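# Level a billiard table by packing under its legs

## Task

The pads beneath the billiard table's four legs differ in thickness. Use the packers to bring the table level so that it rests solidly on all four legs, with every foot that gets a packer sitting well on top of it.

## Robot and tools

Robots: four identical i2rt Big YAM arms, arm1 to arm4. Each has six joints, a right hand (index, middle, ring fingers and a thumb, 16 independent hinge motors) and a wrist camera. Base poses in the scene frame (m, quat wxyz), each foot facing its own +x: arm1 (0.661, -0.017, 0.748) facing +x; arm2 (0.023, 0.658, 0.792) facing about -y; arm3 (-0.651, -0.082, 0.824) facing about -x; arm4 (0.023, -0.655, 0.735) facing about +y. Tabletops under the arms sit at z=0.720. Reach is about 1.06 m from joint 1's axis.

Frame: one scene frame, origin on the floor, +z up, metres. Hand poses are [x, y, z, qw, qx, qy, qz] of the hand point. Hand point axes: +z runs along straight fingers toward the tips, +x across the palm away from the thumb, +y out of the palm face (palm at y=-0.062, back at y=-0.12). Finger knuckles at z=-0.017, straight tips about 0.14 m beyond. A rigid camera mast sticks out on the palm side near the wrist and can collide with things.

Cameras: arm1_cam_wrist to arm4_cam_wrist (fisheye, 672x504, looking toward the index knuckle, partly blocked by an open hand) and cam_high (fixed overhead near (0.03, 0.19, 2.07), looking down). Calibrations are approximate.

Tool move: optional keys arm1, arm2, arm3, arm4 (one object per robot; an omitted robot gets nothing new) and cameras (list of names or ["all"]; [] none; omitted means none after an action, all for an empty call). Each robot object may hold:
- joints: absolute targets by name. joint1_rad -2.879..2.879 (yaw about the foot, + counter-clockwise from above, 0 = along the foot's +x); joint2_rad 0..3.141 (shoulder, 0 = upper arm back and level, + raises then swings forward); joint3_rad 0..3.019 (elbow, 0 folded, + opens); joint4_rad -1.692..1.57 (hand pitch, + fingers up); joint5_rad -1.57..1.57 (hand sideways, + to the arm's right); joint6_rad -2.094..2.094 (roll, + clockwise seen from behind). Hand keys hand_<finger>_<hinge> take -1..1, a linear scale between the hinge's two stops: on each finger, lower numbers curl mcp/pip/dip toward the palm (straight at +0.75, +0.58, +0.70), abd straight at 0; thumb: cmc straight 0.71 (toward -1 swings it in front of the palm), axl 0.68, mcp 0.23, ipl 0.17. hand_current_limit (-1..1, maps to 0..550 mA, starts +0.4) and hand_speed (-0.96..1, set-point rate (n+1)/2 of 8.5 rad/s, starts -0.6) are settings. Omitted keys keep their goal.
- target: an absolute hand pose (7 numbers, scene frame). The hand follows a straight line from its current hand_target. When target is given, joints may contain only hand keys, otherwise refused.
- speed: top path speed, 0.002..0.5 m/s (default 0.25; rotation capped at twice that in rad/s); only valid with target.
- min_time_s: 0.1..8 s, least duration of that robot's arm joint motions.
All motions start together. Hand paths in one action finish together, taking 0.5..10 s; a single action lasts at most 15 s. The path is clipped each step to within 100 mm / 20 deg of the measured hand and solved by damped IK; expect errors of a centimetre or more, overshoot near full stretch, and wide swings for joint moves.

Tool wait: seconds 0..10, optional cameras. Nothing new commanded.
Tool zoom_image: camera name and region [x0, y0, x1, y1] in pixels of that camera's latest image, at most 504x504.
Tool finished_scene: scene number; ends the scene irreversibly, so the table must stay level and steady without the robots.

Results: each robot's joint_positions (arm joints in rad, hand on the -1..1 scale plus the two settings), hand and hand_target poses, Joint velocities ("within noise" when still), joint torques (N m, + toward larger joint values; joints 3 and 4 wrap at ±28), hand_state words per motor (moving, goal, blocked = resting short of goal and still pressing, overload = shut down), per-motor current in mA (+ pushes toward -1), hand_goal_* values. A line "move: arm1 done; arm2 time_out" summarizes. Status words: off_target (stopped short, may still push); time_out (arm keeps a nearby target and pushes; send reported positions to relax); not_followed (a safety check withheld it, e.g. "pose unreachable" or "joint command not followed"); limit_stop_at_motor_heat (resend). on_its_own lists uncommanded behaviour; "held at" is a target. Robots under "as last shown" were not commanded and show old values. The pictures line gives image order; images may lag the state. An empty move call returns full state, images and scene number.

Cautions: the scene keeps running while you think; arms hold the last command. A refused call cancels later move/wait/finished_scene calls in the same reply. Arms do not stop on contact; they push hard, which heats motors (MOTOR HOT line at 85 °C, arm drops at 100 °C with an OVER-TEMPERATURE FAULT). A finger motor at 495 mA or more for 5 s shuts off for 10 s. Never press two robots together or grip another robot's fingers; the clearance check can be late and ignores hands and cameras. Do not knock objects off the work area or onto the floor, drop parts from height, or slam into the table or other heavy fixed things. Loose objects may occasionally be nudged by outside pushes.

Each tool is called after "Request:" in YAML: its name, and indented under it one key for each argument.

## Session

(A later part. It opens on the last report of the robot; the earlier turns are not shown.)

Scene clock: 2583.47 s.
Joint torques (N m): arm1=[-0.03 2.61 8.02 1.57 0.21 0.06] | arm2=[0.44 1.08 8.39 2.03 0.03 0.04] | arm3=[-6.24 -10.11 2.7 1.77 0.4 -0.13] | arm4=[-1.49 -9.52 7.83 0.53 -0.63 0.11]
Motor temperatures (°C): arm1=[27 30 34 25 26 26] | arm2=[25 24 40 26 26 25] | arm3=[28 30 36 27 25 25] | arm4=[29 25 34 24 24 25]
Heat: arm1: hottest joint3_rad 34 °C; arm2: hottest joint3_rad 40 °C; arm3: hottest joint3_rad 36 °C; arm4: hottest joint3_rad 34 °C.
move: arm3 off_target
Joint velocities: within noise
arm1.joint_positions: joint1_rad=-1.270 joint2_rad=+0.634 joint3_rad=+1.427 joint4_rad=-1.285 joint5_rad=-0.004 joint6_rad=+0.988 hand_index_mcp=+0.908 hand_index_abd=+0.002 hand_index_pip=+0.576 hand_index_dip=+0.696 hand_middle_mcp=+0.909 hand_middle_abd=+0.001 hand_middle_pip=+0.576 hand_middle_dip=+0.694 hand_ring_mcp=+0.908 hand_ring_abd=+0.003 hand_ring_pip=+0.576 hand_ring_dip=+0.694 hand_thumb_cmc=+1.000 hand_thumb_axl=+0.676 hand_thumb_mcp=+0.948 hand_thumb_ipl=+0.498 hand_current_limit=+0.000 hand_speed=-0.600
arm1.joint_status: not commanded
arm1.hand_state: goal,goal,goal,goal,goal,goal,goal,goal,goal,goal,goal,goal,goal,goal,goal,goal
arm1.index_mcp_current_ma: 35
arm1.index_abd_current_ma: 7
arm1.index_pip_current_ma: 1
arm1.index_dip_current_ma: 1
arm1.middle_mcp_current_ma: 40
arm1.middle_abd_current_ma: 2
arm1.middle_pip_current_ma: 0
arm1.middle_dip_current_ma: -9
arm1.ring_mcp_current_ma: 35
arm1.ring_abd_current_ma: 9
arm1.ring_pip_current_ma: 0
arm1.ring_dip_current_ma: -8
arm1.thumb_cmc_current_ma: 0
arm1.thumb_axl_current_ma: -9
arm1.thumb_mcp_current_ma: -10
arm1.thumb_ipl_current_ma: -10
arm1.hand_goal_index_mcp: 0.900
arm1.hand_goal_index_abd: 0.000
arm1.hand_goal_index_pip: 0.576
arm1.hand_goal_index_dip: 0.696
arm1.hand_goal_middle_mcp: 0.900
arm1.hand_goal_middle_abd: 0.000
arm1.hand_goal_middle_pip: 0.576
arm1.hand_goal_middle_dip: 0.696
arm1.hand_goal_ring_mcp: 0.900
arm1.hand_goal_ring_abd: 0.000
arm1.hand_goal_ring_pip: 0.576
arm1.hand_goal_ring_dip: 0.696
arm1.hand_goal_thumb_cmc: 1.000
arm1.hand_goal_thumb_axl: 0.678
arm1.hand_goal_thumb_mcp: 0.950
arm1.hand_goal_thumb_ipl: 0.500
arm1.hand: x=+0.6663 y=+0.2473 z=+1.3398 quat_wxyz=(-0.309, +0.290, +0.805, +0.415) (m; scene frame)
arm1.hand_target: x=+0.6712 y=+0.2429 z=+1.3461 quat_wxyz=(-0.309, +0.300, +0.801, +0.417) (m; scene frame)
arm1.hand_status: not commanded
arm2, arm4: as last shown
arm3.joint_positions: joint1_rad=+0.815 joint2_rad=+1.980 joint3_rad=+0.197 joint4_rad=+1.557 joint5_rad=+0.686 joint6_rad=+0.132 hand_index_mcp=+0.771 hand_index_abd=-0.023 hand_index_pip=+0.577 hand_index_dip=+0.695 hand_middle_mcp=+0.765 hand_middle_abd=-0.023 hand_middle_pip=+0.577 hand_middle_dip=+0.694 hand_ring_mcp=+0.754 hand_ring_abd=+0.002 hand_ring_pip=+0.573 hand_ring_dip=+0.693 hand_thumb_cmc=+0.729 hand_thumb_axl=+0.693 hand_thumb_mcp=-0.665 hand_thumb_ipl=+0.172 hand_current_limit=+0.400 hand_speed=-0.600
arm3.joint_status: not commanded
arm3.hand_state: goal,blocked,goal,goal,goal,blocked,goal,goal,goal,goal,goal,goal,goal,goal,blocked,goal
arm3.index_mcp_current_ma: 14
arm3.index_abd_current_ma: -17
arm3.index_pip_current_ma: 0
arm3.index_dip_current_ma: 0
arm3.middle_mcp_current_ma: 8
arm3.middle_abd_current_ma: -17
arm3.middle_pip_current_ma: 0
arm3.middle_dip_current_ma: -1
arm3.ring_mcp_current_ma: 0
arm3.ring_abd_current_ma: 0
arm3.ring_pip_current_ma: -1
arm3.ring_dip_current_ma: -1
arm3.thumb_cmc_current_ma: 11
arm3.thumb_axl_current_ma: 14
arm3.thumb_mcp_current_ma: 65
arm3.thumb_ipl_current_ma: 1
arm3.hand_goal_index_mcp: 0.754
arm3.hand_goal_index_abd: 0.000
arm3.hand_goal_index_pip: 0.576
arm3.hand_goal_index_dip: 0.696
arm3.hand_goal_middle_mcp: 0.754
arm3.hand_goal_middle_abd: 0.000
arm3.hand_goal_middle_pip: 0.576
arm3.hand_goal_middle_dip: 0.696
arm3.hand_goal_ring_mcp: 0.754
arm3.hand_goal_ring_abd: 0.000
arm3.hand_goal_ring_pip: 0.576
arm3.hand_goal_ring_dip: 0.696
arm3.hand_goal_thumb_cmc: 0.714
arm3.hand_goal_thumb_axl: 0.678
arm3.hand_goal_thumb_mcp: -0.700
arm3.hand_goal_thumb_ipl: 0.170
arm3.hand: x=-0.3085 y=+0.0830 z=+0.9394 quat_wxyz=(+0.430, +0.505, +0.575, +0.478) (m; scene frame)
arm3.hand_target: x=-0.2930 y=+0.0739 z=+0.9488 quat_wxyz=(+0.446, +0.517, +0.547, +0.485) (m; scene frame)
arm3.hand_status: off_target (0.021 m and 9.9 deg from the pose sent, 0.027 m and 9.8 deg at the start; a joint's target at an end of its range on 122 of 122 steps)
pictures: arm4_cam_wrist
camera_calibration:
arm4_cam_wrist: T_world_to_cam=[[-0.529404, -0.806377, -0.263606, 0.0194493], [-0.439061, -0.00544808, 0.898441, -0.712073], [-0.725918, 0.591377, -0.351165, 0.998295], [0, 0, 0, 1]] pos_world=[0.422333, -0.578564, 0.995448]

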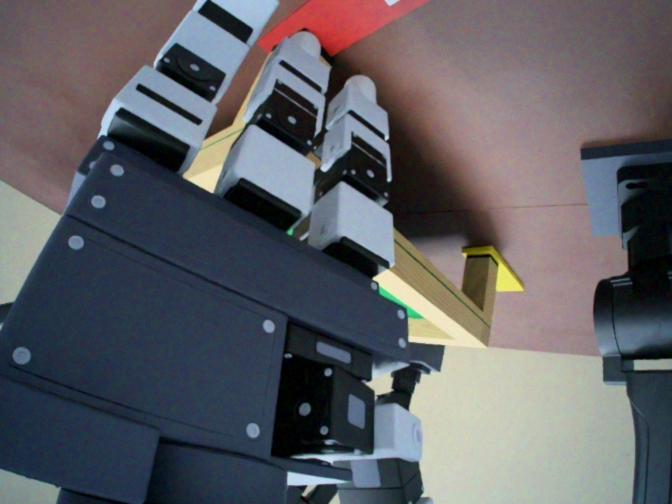

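Request:
move:
  arm3: {"target":[-0.287,0.073,0.948,0.4709,0.4709,0.5276,0.5275],"speed":0.02}
  cameras: ["arm4_cam_wrist"]

Request:
zoom_image:
  camera: "arm4_cam_wrist"
  region: [250, 10, 370, 100]

Scene clock: 2622.87 s.
Joint torques (N m): arm1=[-0.03 2.61 8.05 1.57 0.21 0.07] | arm2=[0.62 1.08 8.34 1.96 0.03 0.03] | arm3=[-6.3 -10.11 3.23 1.73 0.44 -0.09] | arm4=[-1.55 -9.52 7.84 0.54 -0.63 0.11]
Motor temperatures (°C): arm1=[27 30 34 25 26 26] | arm2=[25 24 40 26 26 25] | arm3=[28 30 34 27 25 25] | arm4=[29 25 34 24 24 25]
Heat: arm1: hottest joint3_rad 34 °C; arm2: hottest joint3_rad 40 °C; arm3: hottest joint3_rad 34 °C; arm4: hottest joint3_rad 34 °C.
move: arm3 off_target
Joint velocities: within noise
arm1, arm2, arm4: as last shown
arm3.joint_positions: joint1_rad=+0.796 joint2_rad=+1.979 joint3_rad=+0.197 joint4_rad=+1.557 joint5_rad=+0.665 joint6_rad=+0.122 hand_index_mcp=+0.768 hand_index_abd=-0.042 hand_index_pip=+0.577 hand_index_dip=+0.693 hand_middle_mcp=+0.761 hand_middle_abd=-0.033 hand_middle_pip=+0.576 hand_middle_dip=+0.694 hand_ring_mcp=+0.761 hand_ring_abd=+0.000 hand_ring_pip=+0.576 hand_ring_dip=+0.694 hand_thumb_cmc=+0.729 hand_thumb_axl=+0.693 hand_thumb_mcp=-0.665 hand_thumb_ipl=+0.172 hand_current_limit=+0.400 hand_speed=-0.600
arm3.joint_status: not commanded
arm3.hand_state: goal,blocked,goal,goal,goal,blocked,goal,goal,goal,goal,goal,goal,goal,goal,blocked,goal
arm3.index_mcp_current_ma: 10
arm3.index_abd_current_ma: -46
arm3.index_pip_current_ma: 0
arm3.index_dip_current_ma: -1
arm3.middle_mcp_current_ma: 3
arm3.middle_abd_current_ma: -31
arm3.middle_pip_current_ma: 0
arm3.middle_dip_current_ma: -1
arm3.ring_mcp_current_ma: 4
arm3.ring_abd_current_ma: 0
arm3.ring_pip_current_ma: 0
arm3.ring_dip_current_ma: 0
arm3.thumb_cmc_current_ma: 11
arm3.thumb_axl_current_ma: 14
arm3.thumb_mcp_current_ma: 65
arm3.thumb_ipl_current_ma: 1
arm3.hand_goal_index_mcp: 0.754
arm3.hand_goal_index_abd: 0.000
arm3.hand_goal_index_pip: 0.576
arm3.hand_goal_index_dip: 0.696
arm3.hand_goal_middle_mcp: 0.754
arm3.hand_goal_middle_abd: 0.000
arm3.hand_goal_middle_pip: 0.576
arm3.hand_goal_middle_dip: 0.696
arm3.hand_goal_ring_mcp: 0.754
arm3.hand_goal_ring_abd: 0.000
arm3.hand_goal_ring_pip: 0.576
arm3.hand_goal_ring_dip: 0.696
arm3.hand_goal_thumb_cmc: 0.714
arm3.hand_goal_thumb_axl: 0.678
arm3.hand_goal_thumb_mcp: -0.700
arm3.hand_goal_thumb_ipl: 0.170
arm3.hand: x=-0.3054 y=+0.0812 z=+0.9391 quat_wxyz=(+0.430, +0.503, +0.578, +0.477) (m; scene frame)
arm3.hand_target: x=-0.2882 y=+0.0727 z=+0.9488 quat_wxyz=(+0.446, +0.515, +0.548, +0.485) (m; scene frame)
arm3.hand_status: off_target (0.022 m and 10.1 deg from the pose sent, 0.025 m and 9.9 deg at the start; a joint's target at an end of its range on 123 of 123 steps)
pictures: arm4_cam_wrist
camera_calibration:
arm4_cam_wrist: T_world_to_cam=[[-0.529404, -0.806377, -0.263606, 0.0194493], [-0.439061, -0.00544808, 0.898441, -0.712073], [-0.725918, 0.591377, -0.351165, 0.998295], [0, 0, 0, 1]] pos_world=[0.422333, -0.578564, 0.995448]

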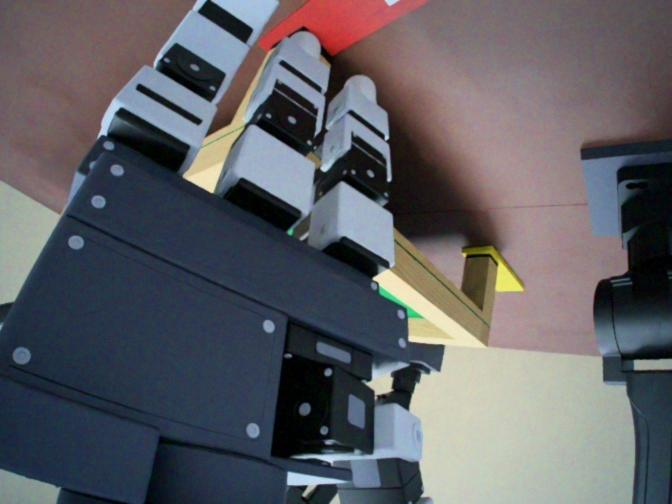

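Scaled by 4.200 from the camera's 672x504 image, which has a finer 960x720 frame.

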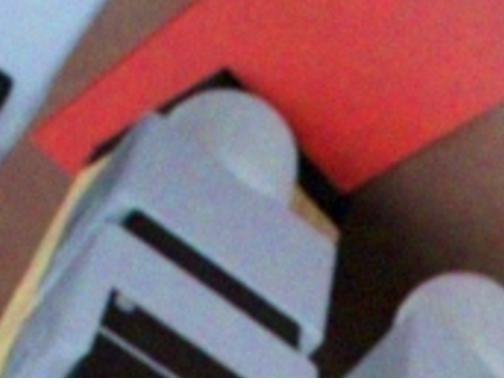

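Request:
move:
  arm3: {"target":[-0.282,0.071,0.948,0.4709,0.4709,0.5276,0.5275],"speed":0.02}
  cameras: ["arm4_cam_wrist"]

Request:
zoom_image:
  camera: "arm4_cam_wrist"
  region: [250, 10, 370, 100]

Scene clock: 2629.73 s.
Joint torques (N m): arm1=[0.03 2.61 8.02 1.57 0.21 0.07] | arm2=[0.62 1.03 8.38 2.02 0.02 0.03] | arm3=[-6.53 -10.29 3.73 1.77 0.47 -0.11] | arm4=[-1.55 -9.52 7.83 0.53 -0.63 0.11]
Motor temperatures (°C): arm1=[27 30 34 25 26 26] | arm2=[25 24 40 26 26 25] | arm3=[28 30 34 27 25 25] | arm4=[29 25 34 24 24 25]
Heat: arm1: hottest joint3_rad 34 °C; arm2: hottest joint3_rad 40 °C; arm3: hottest joint3_rad 34 °C; arm4: hottest joint3_rad 34 °C.
move: arm3 off_target
Joint velocities: within noise
arm1, arm4: as last shown
arm2.joint_positions: joint1_rad=-1.392 joint2_rad=+0.629 joint3_rad=+1.352 joint4_rad=-1.444 joint5_rad=-0.034 joint6_rad=+1.107 hand_index_mcp=+0.755 hand_index_abd=+0.000 hand_index_pip=+0.577 hand_index_dip=+0.696 hand_middle_mcp=+0.755 hand_middle_abd=+0.000 hand_middle_pip=+0.577 hand_middle_dip=+0.696 hand_ring_mcp=+0.755 hand_ring_abd=+0.000 hand_ring_pip=+0.577 hand_ring_dip=+0.696 hand_thumb_cmc=+0.714 hand_thumb_axl=+0.677 hand_thumb_mcp=+0.225 hand_thumb_ipl=+0.168 hand_current_limit=+0.400 hand_speed=-0.600
arm2.joint_status: not commanded
arm2.hand_state: goal,goal,goal,goal,goal,goal,goal,goal,goal,goal,goal,goal,goal,goal,goal,goal
arm2.index_mcp_current_ma: 2
arm2.index_abd_current_ma: 0
arm2.index_pip_current_ma: 2
arm2.index_dip_current_ma: 0
arm2.middle_mcp_current_ma: 2
arm2.middle_abd_current_ma: 0
arm2.middle_pip_current_ma: 2
arm2.middle_dip_current_ma: 0
arm2.ring_mcp_current_ma: 2
arm2.ring_abd_current_ma: 0
arm2.ring_pip_current_ma: 2
arm2.ring_dip_current_ma: 0
arm2.thumb_cmc_current_ma: 1
arm2.thumb_axl_current_ma: -2
arm2.thumb_mcp_current_ma: -3
arm2.thumb_ipl_current_ma: -1
arm2.hand_goal_index_mcp: 0.754
arm2.hand_goal_index_abd: 0.000
arm2.hand_goal_index_pip: 0.576
arm2.hand_goal_index_dip: 0.696
arm2.hand_goal_middle_mcp: 0.754
arm2.hand_goal_middle_abd: 0.000
arm2.hand_goal_middle_pip: 0.576
arm2.hand_goal_middle_dip: 0.696
arm2.hand_goal_ring_mcp: 0.754
arm2.hand_goal_ring_abd: 0.000
arm2.hand_goal_ring_pip: 0.576
arm2.hand_goal_ring_dip: 0.696
arm2.hand_goal_thumb_cmc: 0.714
arm2.hand_goal_thumb_axl: 0.678
arm2.hand_goal_thumb_mcp: 0.226
arm2.hand_goal_thumb_ipl: 0.168
arm2.hand: x=-0.2326 y=+0.7017 z=+1.2986 quat_wxyz=(+0.407, +0.285, -0.867, -0.044) (m; scene frame)
arm2.hand_target: x=-0.2310 y=+0.7040 z=+1.3114 quat_wxyz=(+0.420, +0.280, -0.862, -0.048) (m; scene frame)
arm2.hand_status: not commanded
arm3.joint_positions: joint1_rad=+0.776 joint2_rad=+1.979 joint3_rad=+0.197 joint4_rad=+1.557 joint5_rad=+0.643 joint6_rad=+0.116 hand_index_mcp=+0.763 hand_index_abd=-0.065 hand_index_pip=+0.575 hand_index_dip=+0.691 hand_middle_mcp=+0.760 hand_middle_abd=-0.033 hand_middle_pip=+0.576 hand_middle_dip=+0.694 hand_ring_mcp=+0.761 hand_ring_abd=+0.000 hand_ring_pip=+0.576 hand_ring_dip=+0.694 hand_thumb_cmc=+0.729 hand_thumb_axl=+0.693 hand_thumb_mcp=-0.665 hand_thumb_ipl=+0.172 hand_current_limit=+0.400 hand_speed=-0.600
arm3.joint_status: not commanded
arm3.hand_state: goal,blocked,goal,goal,goal,blocked,goal,goal,goal,goal,goal,goal,goal,goal,blocked,goal
arm3.index_mcp_current_ma: 5
arm3.index_abd_current_ma: -93
arm3.index_pip_current_ma: 0
arm3.index_dip_current_ma: -2
arm3.middle_mcp_current_ma: 3
arm3.middle_abd_current_ma: -31
arm3.middle_pip_current_ma: 0
arm3.middle_dip_current_ma: -1
arm3.ring_mcp_current_ma: 4
arm3.ring_abd_current_ma: 0
arm3.ring_pip_current_ma: 0
arm3.ring_dip_current_ma: 0
arm3.thumb_cmc_current_ma: 11
arm3.thumb_axl_current_ma: 14
arm3.thumb_mcp_current_ma: 65
arm3.thumb_ipl_current_ma: 1
arm3.hand_goal_index_mcp: 0.754
arm3.hand_goal_index_abd: 0.000
arm3.hand_goal_index_pip: 0.576
arm3.hand_goal_index_dip: 0.696
arm3.hand_goal_middle_mcp: 0.754
arm3.hand_goal_middle_abd: 0.000
arm3.hand_goal_middle_pip: 0.576
arm3.hand_goal_middle_dip: 0.696
arm3.hand_goal_ring_mcp: 0.754
arm3.hand_goal_ring_abd: 0.000
arm3.hand_goal_ring_pip: 0.576
arm3.hand_goal_ring_dip: 0.696
arm3.hand_goal_thumb_cmc: 0.714
arm3.hand_goal_thumb_axl: 0.678
arm3.hand_goal_thumb_mcp: -0.700
arm3.hand_goal_thumb_ipl: 0.170
arm3.hand: x=-0.3020 y=+0.0786 z=+0.9386 quat_wxyz=(+0.429, +0.503, +0.580, +0.476) (m; scene frame)
arm3.hand_target: x=-0.2833 y=+0.0706 z=+0.9489 quat_wxyz=(+0.446, +0.515, +0.548, +0.486) (m; scene frame)
arm3.hand_status: off_target (0.023 m and 10.3 deg from the pose sent, 0.027 m and 10.1 deg at the start; a joint's target at an end of its range on 119 of 119 steps)
pictures: arm4_cam_wrist
camera_calibration:
arm4_cam_wrist: T_world_to_cam=[[-0.529404, -0.806377, -0.263606, 0.0194493], [-0.439061, -0.00544808, 0.898441, -0.712073], [-0.725918, 0.591377, -0.351165, 0.998295], [0, 0, 0, 1]] pos_world=[0.422333, -0.578564, 0.995448]

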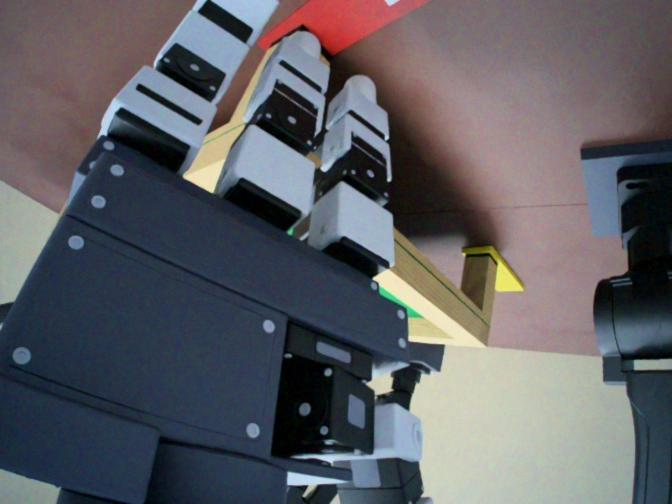

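Scaled by 4.200 from the camera's 672x504 image, which has a finer 960x720 frame.

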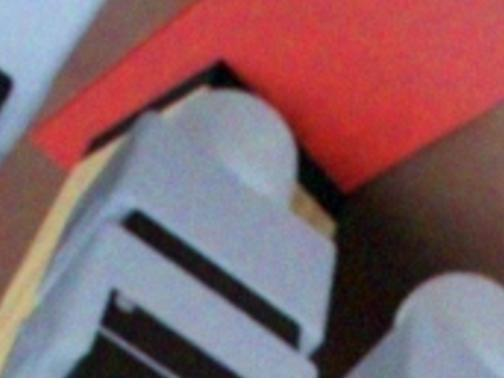

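Request:
move:
  arm3: {"target":[-0.278,0.069,0.948,0.4709,0.4709,0.5276,0.5275],"speed":0.02}
  cameras: ["arm4_cam_wrist"]

Request:
zoom_image:
  camera: "arm4_cam_wrist"
  region: [250, 10, 370, 100]

Request:
zoom_image:
  camera: "arm4_cam_wrist"
  region: [440, 220, 540, 360]

Scene clock: 2636.67 s.
Joint torques (N m): arm1=[0.03 2.61 8.03 1.57 0.21 0.07] | arm2=[0.5 0.85 8.38 1.95 0.02 0.03] | arm3=[-6.89 -10.11 4.08 1.84 0.4 -0.11] | arm4=[-1.49 -9.52 7.84 0.54 -0.63 0.11]
Motor temperatures (°C): arm1=[27 30 34 25 26 26] | arm2=[25 24 40 26 26 25] | arm3=[28 30 34 27 25 25] | arm4=[29 25 34 24 24 25]
Heat: arm1: hottest joint3_rad 34 °C; arm2: hottest joint3_rad 40 °C; arm3: hottest joint3_rad 34 °C; arm4: hottest joint3_rad 34 °C.
move: arm3 off_target
Joint velocities: within noise
arm1, arm2: as last shown
arm3.joint_positions: joint1_rad=+0.764 joint2_rad=+1.979 joint3_rad=+0.197 joint4_rad=+1.557 joint5_rad=+0.626 joint6_rad=+0.111 hand_index_mcp=+0.760 hand_index_abd=-0.076 hand_index_pip=+0.573 hand_index_dip=+0.691 hand_middle_mcp=+0.759 hand_middle_abd=-0.027 hand_middle_pip=+0.575 hand_middle_dip=+0.694 hand_ring_mcp=+0.761 hand_ring_abd=+0.000 hand_ring_pip=+0.576 hand_ring_dip=+0.694 hand_thumb_cmc=+0.729 hand_thumb_axl=+0.693 hand_thumb_mcp=-0.665 hand_thumb_ipl=+0.172 hand_current_limit=+0.400 hand_speed=-0.600
arm3.joint_status: not commanded
arm3.hand_state: goal,blocked,goal,goal,goal,blocked,goal,goal,goal,goal,goal,goal,goal,goal,blocked,goal
arm3.index_mcp_current_ma: 3
arm3.index_abd_current_ma: -119
arm3.index_pip_current_ma: -1
arm3.index_dip_current_ma: -2
arm3.middle_mcp_current_ma: 2
arm3.middle_abd_current_ma: -23
arm3.middle_pip_current_ma: 0
arm3.middle_dip_current_ma: -1
arm3.ring_mcp_current_ma: 4
arm3.ring_abd_current_ma: 0
arm3.ring_pip_current_ma: 0
arm3.ring_dip_current_ma: 0
arm3.thumb_cmc_current_ma: 11
arm3.thumb_axl_current_ma: 14
arm3.thumb_mcp_current_ma: 65
arm3.thumb_ipl_current_ma: 1
arm3.hand_goal_index_mcp: 0.754
arm3.hand_goal_index_abd: 0.000
arm3.hand_goal_index_pip: 0.576
arm3.hand_goal_index_dip: 0.696
arm3.hand_goal_middle_mcp: 0.754
arm3.hand_goal_middle_abd: 0.000
arm3.hand_goal_middle_pip: 0.576
arm3.hand_goal_middle_dip: 0.696
arm3.hand_goal_ring_mcp: 0.754
arm3.hand_goal_ring_abd: 0.000
arm3.hand_goal_ring_pip: 0.576
arm3.hand_goal_ring_dip: 0.696
arm3.hand_goal_thumb_cmc: 0.714
arm3.hand_goal_thumb_axl: 0.678
arm3.hand_goal_thumb_mcp: -0.700
arm3.hand_goal_thumb_ipl: 0.170
arm3.hand: x=-0.2999 y=+0.0774 z=+0.9382 quat_wxyz=(+0.428, +0.502, +0.582, +0.476) (m; scene frame)
arm3.hand_target: x=-0.2796 y=+0.0686 z=+0.9490 quat_wxyz=(+0.446, +0.514, +0.548, +0.486) (m; scene frame)
arm3.hand_status: off_target (0.025 m and 10.5 deg from the pose sent, 0.028 m and 10.3 deg at the start; a joint's target at an end of its range on 117 of 117 steps)
arm4.joint_positions: joint1_rad=-1.215 joint2_rad=+1.307 joint3_rad=+1.055 joint4_rad=-1.294 joint5_rad=-0.344 joint6_rad=+1.605 hand_index_mcp=+0.751 hand_index_abd=+0.001 hand_index_pip=+0.575 hand_index_dip=+0.694 hand_middle_mcp=+0.752 hand_middle_abd=+0.001 hand_middle_pip=+0.575 hand_middle_dip=+0.694 hand_ring_mcp=+0.848 hand_ring_abd=+0.001 hand_ring_pip=+0.103 hand_ring_dip=+0.303 hand_thumb_cmc=+1.000 hand_thumb_axl=+0.677 hand_thumb_mcp=+0.948 hand_thumb_ipl=+0.498 hand_current_limit=+0.400 hand_speed=-0.600
arm4.joint_status: not commanded
arm4.hand_state: goal,goal,goal,goal,goal,goal,goal,goal,goal,goal,goal,goal,goal,goal,goal,goal
arm4.index_mcp_current_ma: -11
arm4.index_abd_current_ma: 2
arm4.index_pip_current_ma: -4
arm4.index_dip_current_ma: -9
arm4.middle_mcp_current_ma: -10
arm4.middle_abd_current_ma: 2
arm4.middle_pip_current_ma: -4
arm4.middle_dip_current_ma: -9
arm4.ring_mcp_current_ma: -9
arm4.ring_abd_current_ma: 3
arm4.ring_pip_current_ma: 14
arm4.ring_dip_current_ma: 13
arm4.thumb_cmc_current_ma: -1
arm4.thumb_axl_current_ma: -3
arm4.thumb_mcp_current_ma: -10
arm4.thumb_ipl_current_ma: -8
arm4.hand_goal_index_mcp: 0.754
arm4.hand_goal_index_abd: 0.000
arm4.hand_goal_index_pip: 0.576
arm4.hand_goal_index_dip: 0.696
arm4.hand_goal_middle_mcp: 0.754
arm4.hand_goal_middle_abd: 0.000
arm4.hand_goal_middle_pip: 0.576
arm4.hand_goal_middle_dip: 0.696
arm4.hand_goal_ring_mcp: 0.850
arm4.hand_goal_ring_abd: 0.000
arm4.hand_goal_ring_pip: 0.100
arm4.hand_goal_ring_dip: 0.300
arm4.hand_goal_thumb_cmc: 1.000
arm4.hand_goal_thumb_axl: 0.678
arm4.hand_goal_thumb_mcp: 0.950
arm4.hand_goal_thumb_ipl: 0.500
arm4.hand: x=+0.3434 y=-0.5407 z=+0.8873 quat_wxyz=(-0.170, +0.968, +0.183, -0.026) (m; scene frame)
arm4.hand_target: x=+0.3449 y=-0.5450 z=+0.8802 quat_wxyz=(-0.171, +0.970, +0.171, -0.030) (m; scene frame)
arm4.hand_status: not commanded
pictures: arm4_cam_wrist
camera_calibration:
arm4_cam_wrist: T_world_to_cam=[[-0.529404, -0.806377, -0.263606, 0.0194493], [-0.439061, -0.00544808, 0.898441, -0.712073], [-0.725918, 0.591377, -0.351165, 0.998295], [0, 0, 0, 1]] pos_world=[0.422333, -0.578564, 0.995448]

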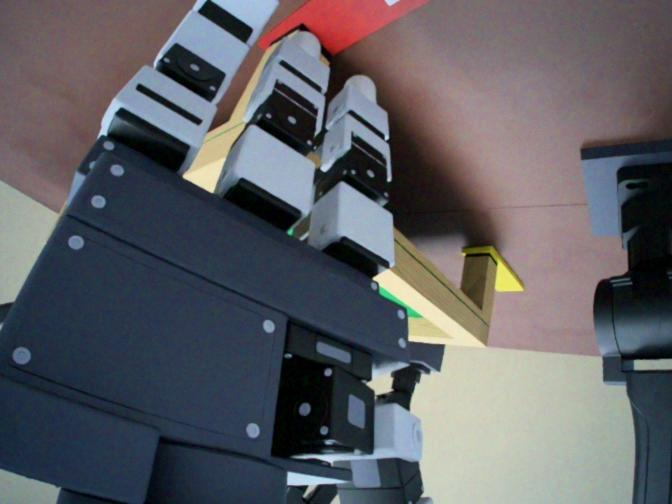

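Scaled by 4.200 from the camera's 672x504 image, which has a finer 960x720 frame.

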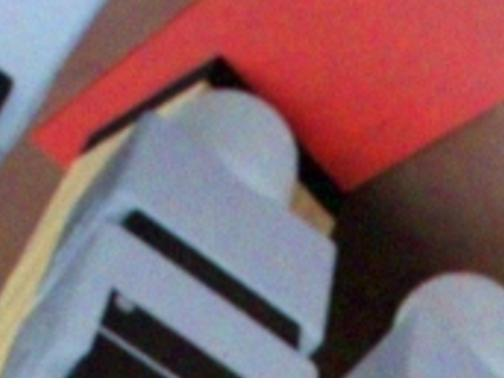

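Scaled by 3.600 from the camera's 672x504 image, which has a finer 960x720 frame.

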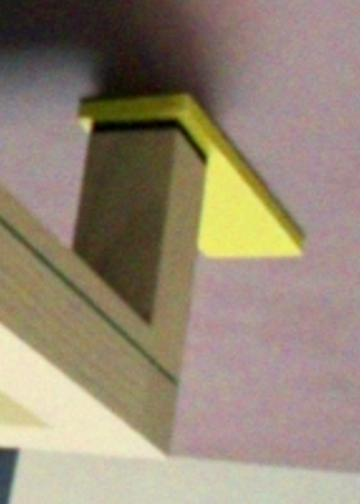

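Request:
move:
  arm3: {"target":[-0.270,0.067,0.948,0.4709,0.4709,0.5276,0.5275],"speed":0.02}
  cameras: ["arm4_cam_wrist"]

Request:
zoom_image:
  camera: "arm4_cam_wrist"
  region: [250, 10, 370, 100]

Request:
zoom_image:
  camera: "arm4_cam_wrist"
  region: [440, 220, 540, 360]

Scene clock: 2646.40 s.
Joint torques (N m): arm1=[0.03 2.55 8.03 1.57 0.21 0.07] | arm2=[0.38 1.03 8.38 1.96 0.02 0.03] | arm3=[-6.65 -9.88 4.94 1.87 0.59 -0.1] | arm4=[-1.55 -9.52 7.83 0.54 -0.63 0.11]
Motor temperatures (°C): arm1=[27 30 34 25 26 26] | arm2=[25 24 40 26 26 25] | arm3=[28 30 34 27 25 25] | arm4=[29 25 34 24 24 25]
Heat: arm1: hottest joint3_rad 34 °C; arm2: hottest joint3_rad 40 °C; arm3: hottest joint3_rad 34 °C; arm4: hottest joint3_rad 34 °C.
move: arm3 off_target
Joint velocities: within noise
arm1, arm2, arm4: as last shown
arm3.joint_positions: joint1_rad=+0.732 joint2_rad=+1.979 joint3_rad=+0.199 joint4_rad=+1.557 joint5_rad=+0.590 joint6_rad=+0.101 hand_index_mcp=+0.755 hand_index_abd=-0.102 hand_index_pip=+0.571 hand_index_dip=+0.689 hand_middle_mcp=+0.761 hand_middle_abd=-0.006 hand_middle_pip=+0.576 hand_middle_dip=+0.694 hand_ring_mcp=+0.761 hand_ring_abd=+0.000 hand_ring_pip=+0.576 hand_ring_dip=+0.694 hand_thumb_cmc=+0.729 hand_thumb_axl=+0.693 hand_thumb_mcp=-0.665 hand_thumb_ipl=+0.172 hand_current_limit=+0.400 hand_speed=-0.600
arm3.joint_status: not commanded
arm3.hand_state: goal,blocked,goal,goal,goal,goal,goal,goal,goal,goal,goal,goal,goal,goal,blocked,goal
arm3.index_mcp_current_ma: 0
arm3.index_abd_current_ma: -193
arm3.index_pip_current_ma: -2
arm3.index_dip_current_ma: -3
arm3.middle_mcp_current_ma: 3
arm3.middle_abd_current_ma: -2
arm3.middle_pip_current_ma: 0
arm3.middle_dip_current_ma: -1
arm3.ring_mcp_current_ma: 4
arm3.ring_abd_current_ma: 0
arm3.ring_pip_current_ma: 0
arm3.ring_dip_current_ma: 0
arm3.thumb_cmc_current_ma: 11
arm3.thumb_axl_current_ma: 14
arm3.thumb_mcp_current_ma: 65
arm3.thumb_ipl_current_ma: 1
arm3.hand_goal_index_mcp: 0.754
arm3.hand_goal_index_abd: 0.000
arm3.hand_goal_index_pip: 0.576
arm3.hand_goal_index_dip: 0.696
arm3.hand_goal_middle_mcp: 0.754
arm3.hand_goal_middle_abd: 0.000
arm3.hand_goal_middle_pip: 0.576
arm3.hand_goal_middle_dip: 0.696
arm3.hand_goal_ring_mcp: 0.754
arm3.hand_goal_ring_abd: 0.000
arm3.hand_goal_ring_pip: 0.576
arm3.hand_goal_ring_dip: 0.696
arm3.hand_goal_thumb_cmc: 0.714
arm3.hand_goal_thumb_axl: 0.678
arm3.hand_goal_thumb_mcp: -0.700
arm3.hand_goal_thumb_ipl: 0.170
arm3.hand: x=-0.2945 y=+0.0737 z=+0.9376 quat_wxyz=(+0.427, +0.500, +0.585, +0.475) (m; scene frame)
arm3.hand_target: x=-0.2718 y=+0.0664 z=+0.9491 quat_wxyz=(+0.446, +0.512, +0.548, +0.488) (m; scene frame)
arm3.hand_status: off_target (0.027 m and 10.7 deg from the pose sent, 0.033 m and 10.5 deg at the start; a joint's target at an end of its range on 117 of 117 steps)
pictures: arm4_cam_wrist
camera_calibration:
arm4_cam_wrist: T_world_to_cam=[[-0.529404, -0.806377, -0.263606, 0.0194493], [-0.439061, -0.00544808, 0.898441, -0.712073], [-0.725918, 0.591377, -0.351165, 0.998295], [0, 0, 0, 1]] pos_world=[0.422333, -0.578564, 0.995448]

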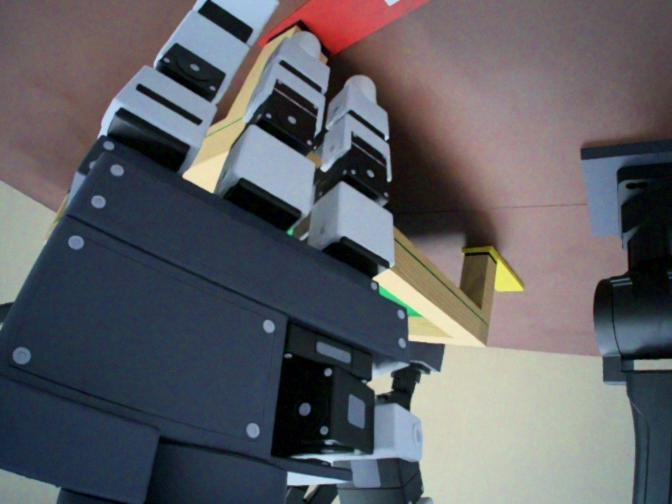

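Scaled by 4.200 from the camera's 672x504 image, which has a finer 960x720 frame.

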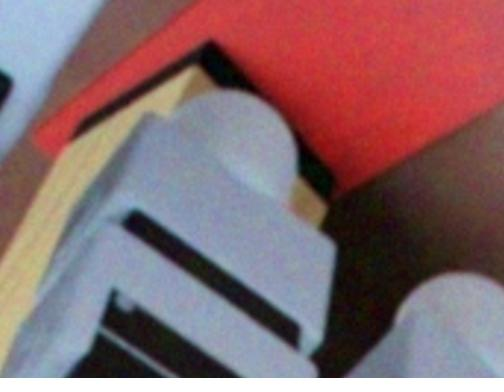

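Scaled by 3.600 from the camera's 672x504 image, which has a finer 960x720 frame.

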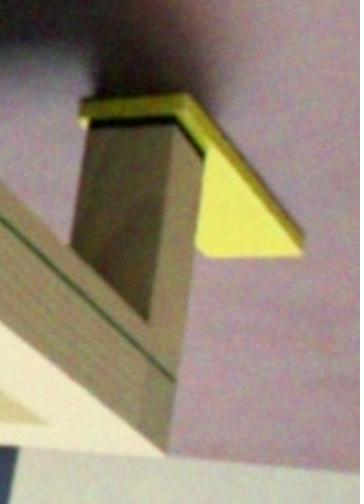

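Request:
move:
  arm3: {"target":[-0.34,0.10,0.948,0.4709,0.4709,0.5276,0.5275],"speed":0.08}

Request:
move:
  arm3: {"target":[-0.40,0.20,0.96,0.4709,0.4709,0.5276,0.5275],"speed":0.15}
  cameras: ["arm4_cam_wrist"]

Request:
zoom_image:
  camera: "arm4_cam_wrist"
  region: [250, 10, 370, 100]

Scene clock: 2652.67 s.
Joint torques (N m): arm1=[0.03 2.55 8.03 1.58 0.21 0.07] | arm2=[0.62 0.91 8.32 1.99 0.03 0.04] | arm3=[-1.08 -9.82 -0.77 1.62 0.43 0.03] | arm4=[-1.55 -9.47 7.83 0.54 -0.63 0.11]
Motor temperatures (°C): arm1=[27 30 34 25 26 26] | arm2=[25 24 40 26 26 25] | arm3=[28 30 34 27 25 25] | arm4=[29 25 34 24 24 25]
Heat: arm1: hottest joint3_rad 34 °C; arm2: hottest joint3_rad 40 °C; arm3: hottest joint3_rad 34 °C; arm4: hottest joint3_rad 34 °C.
move: arm3 off_target
Joint velocities: within noise
arm1, arm2, arm4: as last shown
arm3.joint_positions: joint1_rad=+0.980 joint2_rad=+1.979 joint3_rad=+0.215 joint4_rad=+1.557 joint5_rad=+0.905 joint6_rad=+0.167 hand_index_mcp=+0.771 hand_index_abd=-0.003 hand_index_pip=+0.581 hand_index_dip=+0.696 hand_middle_mcp=+0.775 hand_middle_abd=-0.004 hand_middle_pip=+0.583 hand_middle_dip=+0.699 hand_ring_mcp=+0.777 hand_ring_abd=-0.004 hand_ring_pip=+0.584 hand_ring_dip=+0.699 hand_thumb_cmc=+0.729 hand_thumb_axl=+0.693 hand_thumb_mcp=-0.665 hand_thumb_ipl=+0.172 hand_current_limit=+0.400 hand_speed=-0.600
arm3.joint_status: not commanded
arm3.hand_state: goal,goal,goal,goal,blocked,goal,goal,goal,blocked,goal,goal,goal,goal,goal,blocked,goal
arm3.index_mcp_current_ma: 14
arm3.index_abd_current_ma: -1
arm3.index_pip_current_ma: 2
arm3.index_dip_current_ma: 0
arm3.middle_mcp_current_ma: 20
arm3.middle_abd_current_ma: -1
arm3.middle_pip_current_ma: 4
arm3.middle_dip_current_ma: 1
arm3.ring_mcp_current_ma: 23
arm3.ring_abd_current_ma: -1
arm3.ring_pip_current_ma: 4
arm3.ring_dip_current_ma: 1
arm3.thumb_cmc_current_ma: 11
arm3.thumb_axl_current_ma: 14
arm3.thumb_mcp_current_ma: 65
arm3.thumb_ipl_current_ma: 1
arm3.hand_goal_index_mcp: 0.754
arm3.hand_goal_index_abd: 0.000
arm3.hand_goal_index_pip: 0.576
arm3.hand_goal_index_dip: 0.696
arm3.hand_goal_middle_mcp: 0.754
arm3.hand_goal_middle_abd: 0.000
arm3.hand_goal_middle_pip: 0.576
arm3.hand_goal_middle_dip: 0.696
arm3.hand_goal_ring_mcp: 0.754
arm3.hand_goal_ring_abd: 0.000
arm3.hand_goal_ring_pip: 0.576
arm3.hand_goal_ring_dip: 0.696
arm3.hand_goal_thumb_cmc: 0.714
arm3.hand_goal_thumb_axl: 0.678
arm3.hand_goal_thumb_mcp: -0.700
arm3.hand_goal_thumb_ipl: 0.170
arm3.hand: x=-0.3368 y=+0.1011 z=+0.9476 quat_wxyz=(+0.450, +0.514, +0.547, +0.483) (m; scene frame)
arm3.hand_target: x=-0.3399 y=+0.1002 z=+0.9485 quat_wxyz=(+0.447, +0.515, +0.545, +0.488) (m; scene frame)
arm3.hand_status: off_target (0.003 m and 7.7 deg from the pose sent, 0.054 m and 10.7 deg at the start; a joint's target at an end of its range on 50 of 50 steps)
pictures: none

Scene clock: 2654.27 s.
Joint torques (N m): arm1=[-0.03 2.55 8.03 1.57 0.21 0.07] | arm2=[0.38 1.03 8.39 1.96 0.03 0.04] | arm3=[-1.44 -8.88 1.39 1.24 0.32 -0.14] | arm4=[-1.49 -9.52 7.84 0.53 -0.63 0.11]
Motor temperatures (°C): arm1=[27 30 34 25 26 26] | arm2=[25 24 40 26 26 25] | arm3=[28 30 34 27 25 25] | arm4=[29 25 34 24 24 25]
Heat: arm1: hottest joint3_rad 34 °C; arm2: hottest joint3_rad 40 °C; arm3: hottest joint3_rad 34 °C; arm4: hottest joint3_rad 34 °C.
move: arm3 done
Joint velocities: within noise
arm1, arm2, arm4: as last shown
arm3.joint_positions: joint1_rad=+1.312 joint2_rad=+1.998 joint3_rad=+0.372 joint4_rad=+1.557 joint5_rad=+1.206 joint6_rad=+0.080 hand_index_mcp=+0.771 hand_index_abd=-0.003 hand_index_pip=+0.581 hand_index_dip=+0.696 hand_middle_mcp=+0.775 hand_middle_abd=-0.003 hand_middle_pip=+0.583 hand_middle_dip=+0.699 hand_ring_mcp=+0.777 hand_ring_abd=-0.003 hand_ring_pip=+0.584 hand_ring_dip=+0.699 hand_thumb_cmc=+0.729 hand_thumb_axl=+0.693 hand_thumb_mcp=-0.665 hand_thumb_ipl=+0.172 hand_current_limit=+0.400 hand_speed=-0.600
arm3.joint_status: not commanded
arm3.hand_state: goal,goal,goal,goal,blocked,goal,goal,goal,blocked,goal,goal,goal,goal,goal,blocked,goal
arm3.index_mcp_current_ma: 14
arm3.index_abd_current_ma: -1
arm3.index_pip_current_ma: 2
arm3.index_dip_current_ma: 0
arm3.middle_mcp_current_ma: 20
arm3.middle_abd_current_ma: -1
arm3.middle_pip_current_ma: 4
arm3.middle_dip_current_ma: 1
arm3.ring_mcp_current_ma: 23
arm3.ring_abd_current_ma: -1
arm3.ring_pip_current_ma: 4
arm3.ring_dip_current_ma: 1
arm3.thumb_cmc_current_ma: 11
arm3.thumb_axl_current_ma: 14
arm3.thumb_mcp_current_ma: 65
arm3.thumb_ipl_current_ma: 1
arm3.hand_goal_index_mcp: 0.754
arm3.hand_goal_index_abd: 0.000
arm3.hand_goal_index_pip: 0.576
arm3.hand_goal_index_dip: 0.696
arm3.hand_goal_middle_mcp: 0.754
arm3.hand_goal_middle_abd: 0.000
arm3.hand_goal_middle_pip: 0.576
arm3.hand_goal_middle_dip: 0.696
arm3.hand_goal_ring_mcp: 0.754
arm3.hand_goal_ring_abd: 0.000
arm3.hand_goal_ring_pip: 0.576
arm3.hand_goal_ring_dip: 0.696
arm3.hand_goal_thumb_cmc: 0.714
arm3.hand_goal_thumb_axl: 0.678
arm3.hand_goal_thumb_mcp: -0.700
arm3.hand_goal_thumb_ipl: 0.170
arm3.hand: x=-0.3989 y=+0.1962 z=+0.9656 quat_wxyz=(+0.463, +0.483, +0.528, +0.524) (m; scene frame)
arm3.hand_target: x=-0.4001 y=+0.2001 z=+0.9602 quat_wxyz=(+0.465, +0.479, +0.533, +0.520) (m; scene frame)
arm3.hand_status: done (0.007 m and 1.7 deg from the pose sent, 0.118 m and 7.7 deg at the start; a joint's target at an end of its range on 48 of 48 steps)
pictures: arm4_cam_wrist
camera_calibration:
arm4_cam_wrist: T_world_to_cam=[[-0.529404, -0.806377, -0.263606, 0.0194493], [-0.439061, -0.00544808, 0.898441, -0.712073], [-0.725918, 0.591377, -0.351165, 0.998295], [0, 0, 0, 1]] pos_world=[0.422333, -0.578564, 0.995448]

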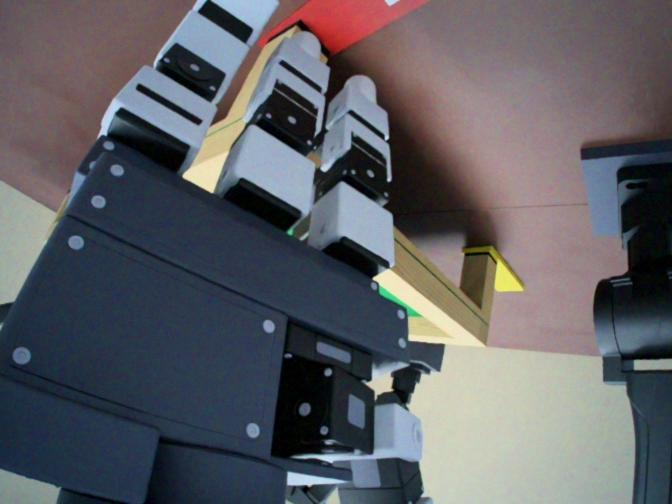

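Scaled by 4.200 from the camera's 672x504 image, which has a finer 960x720 frame.

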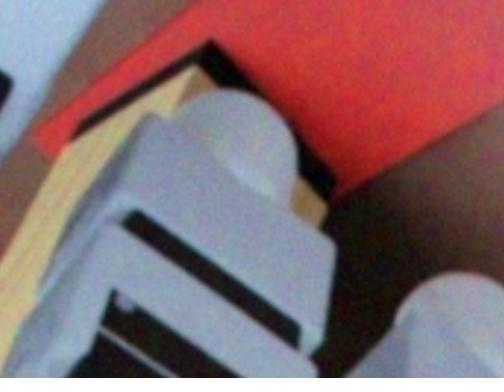

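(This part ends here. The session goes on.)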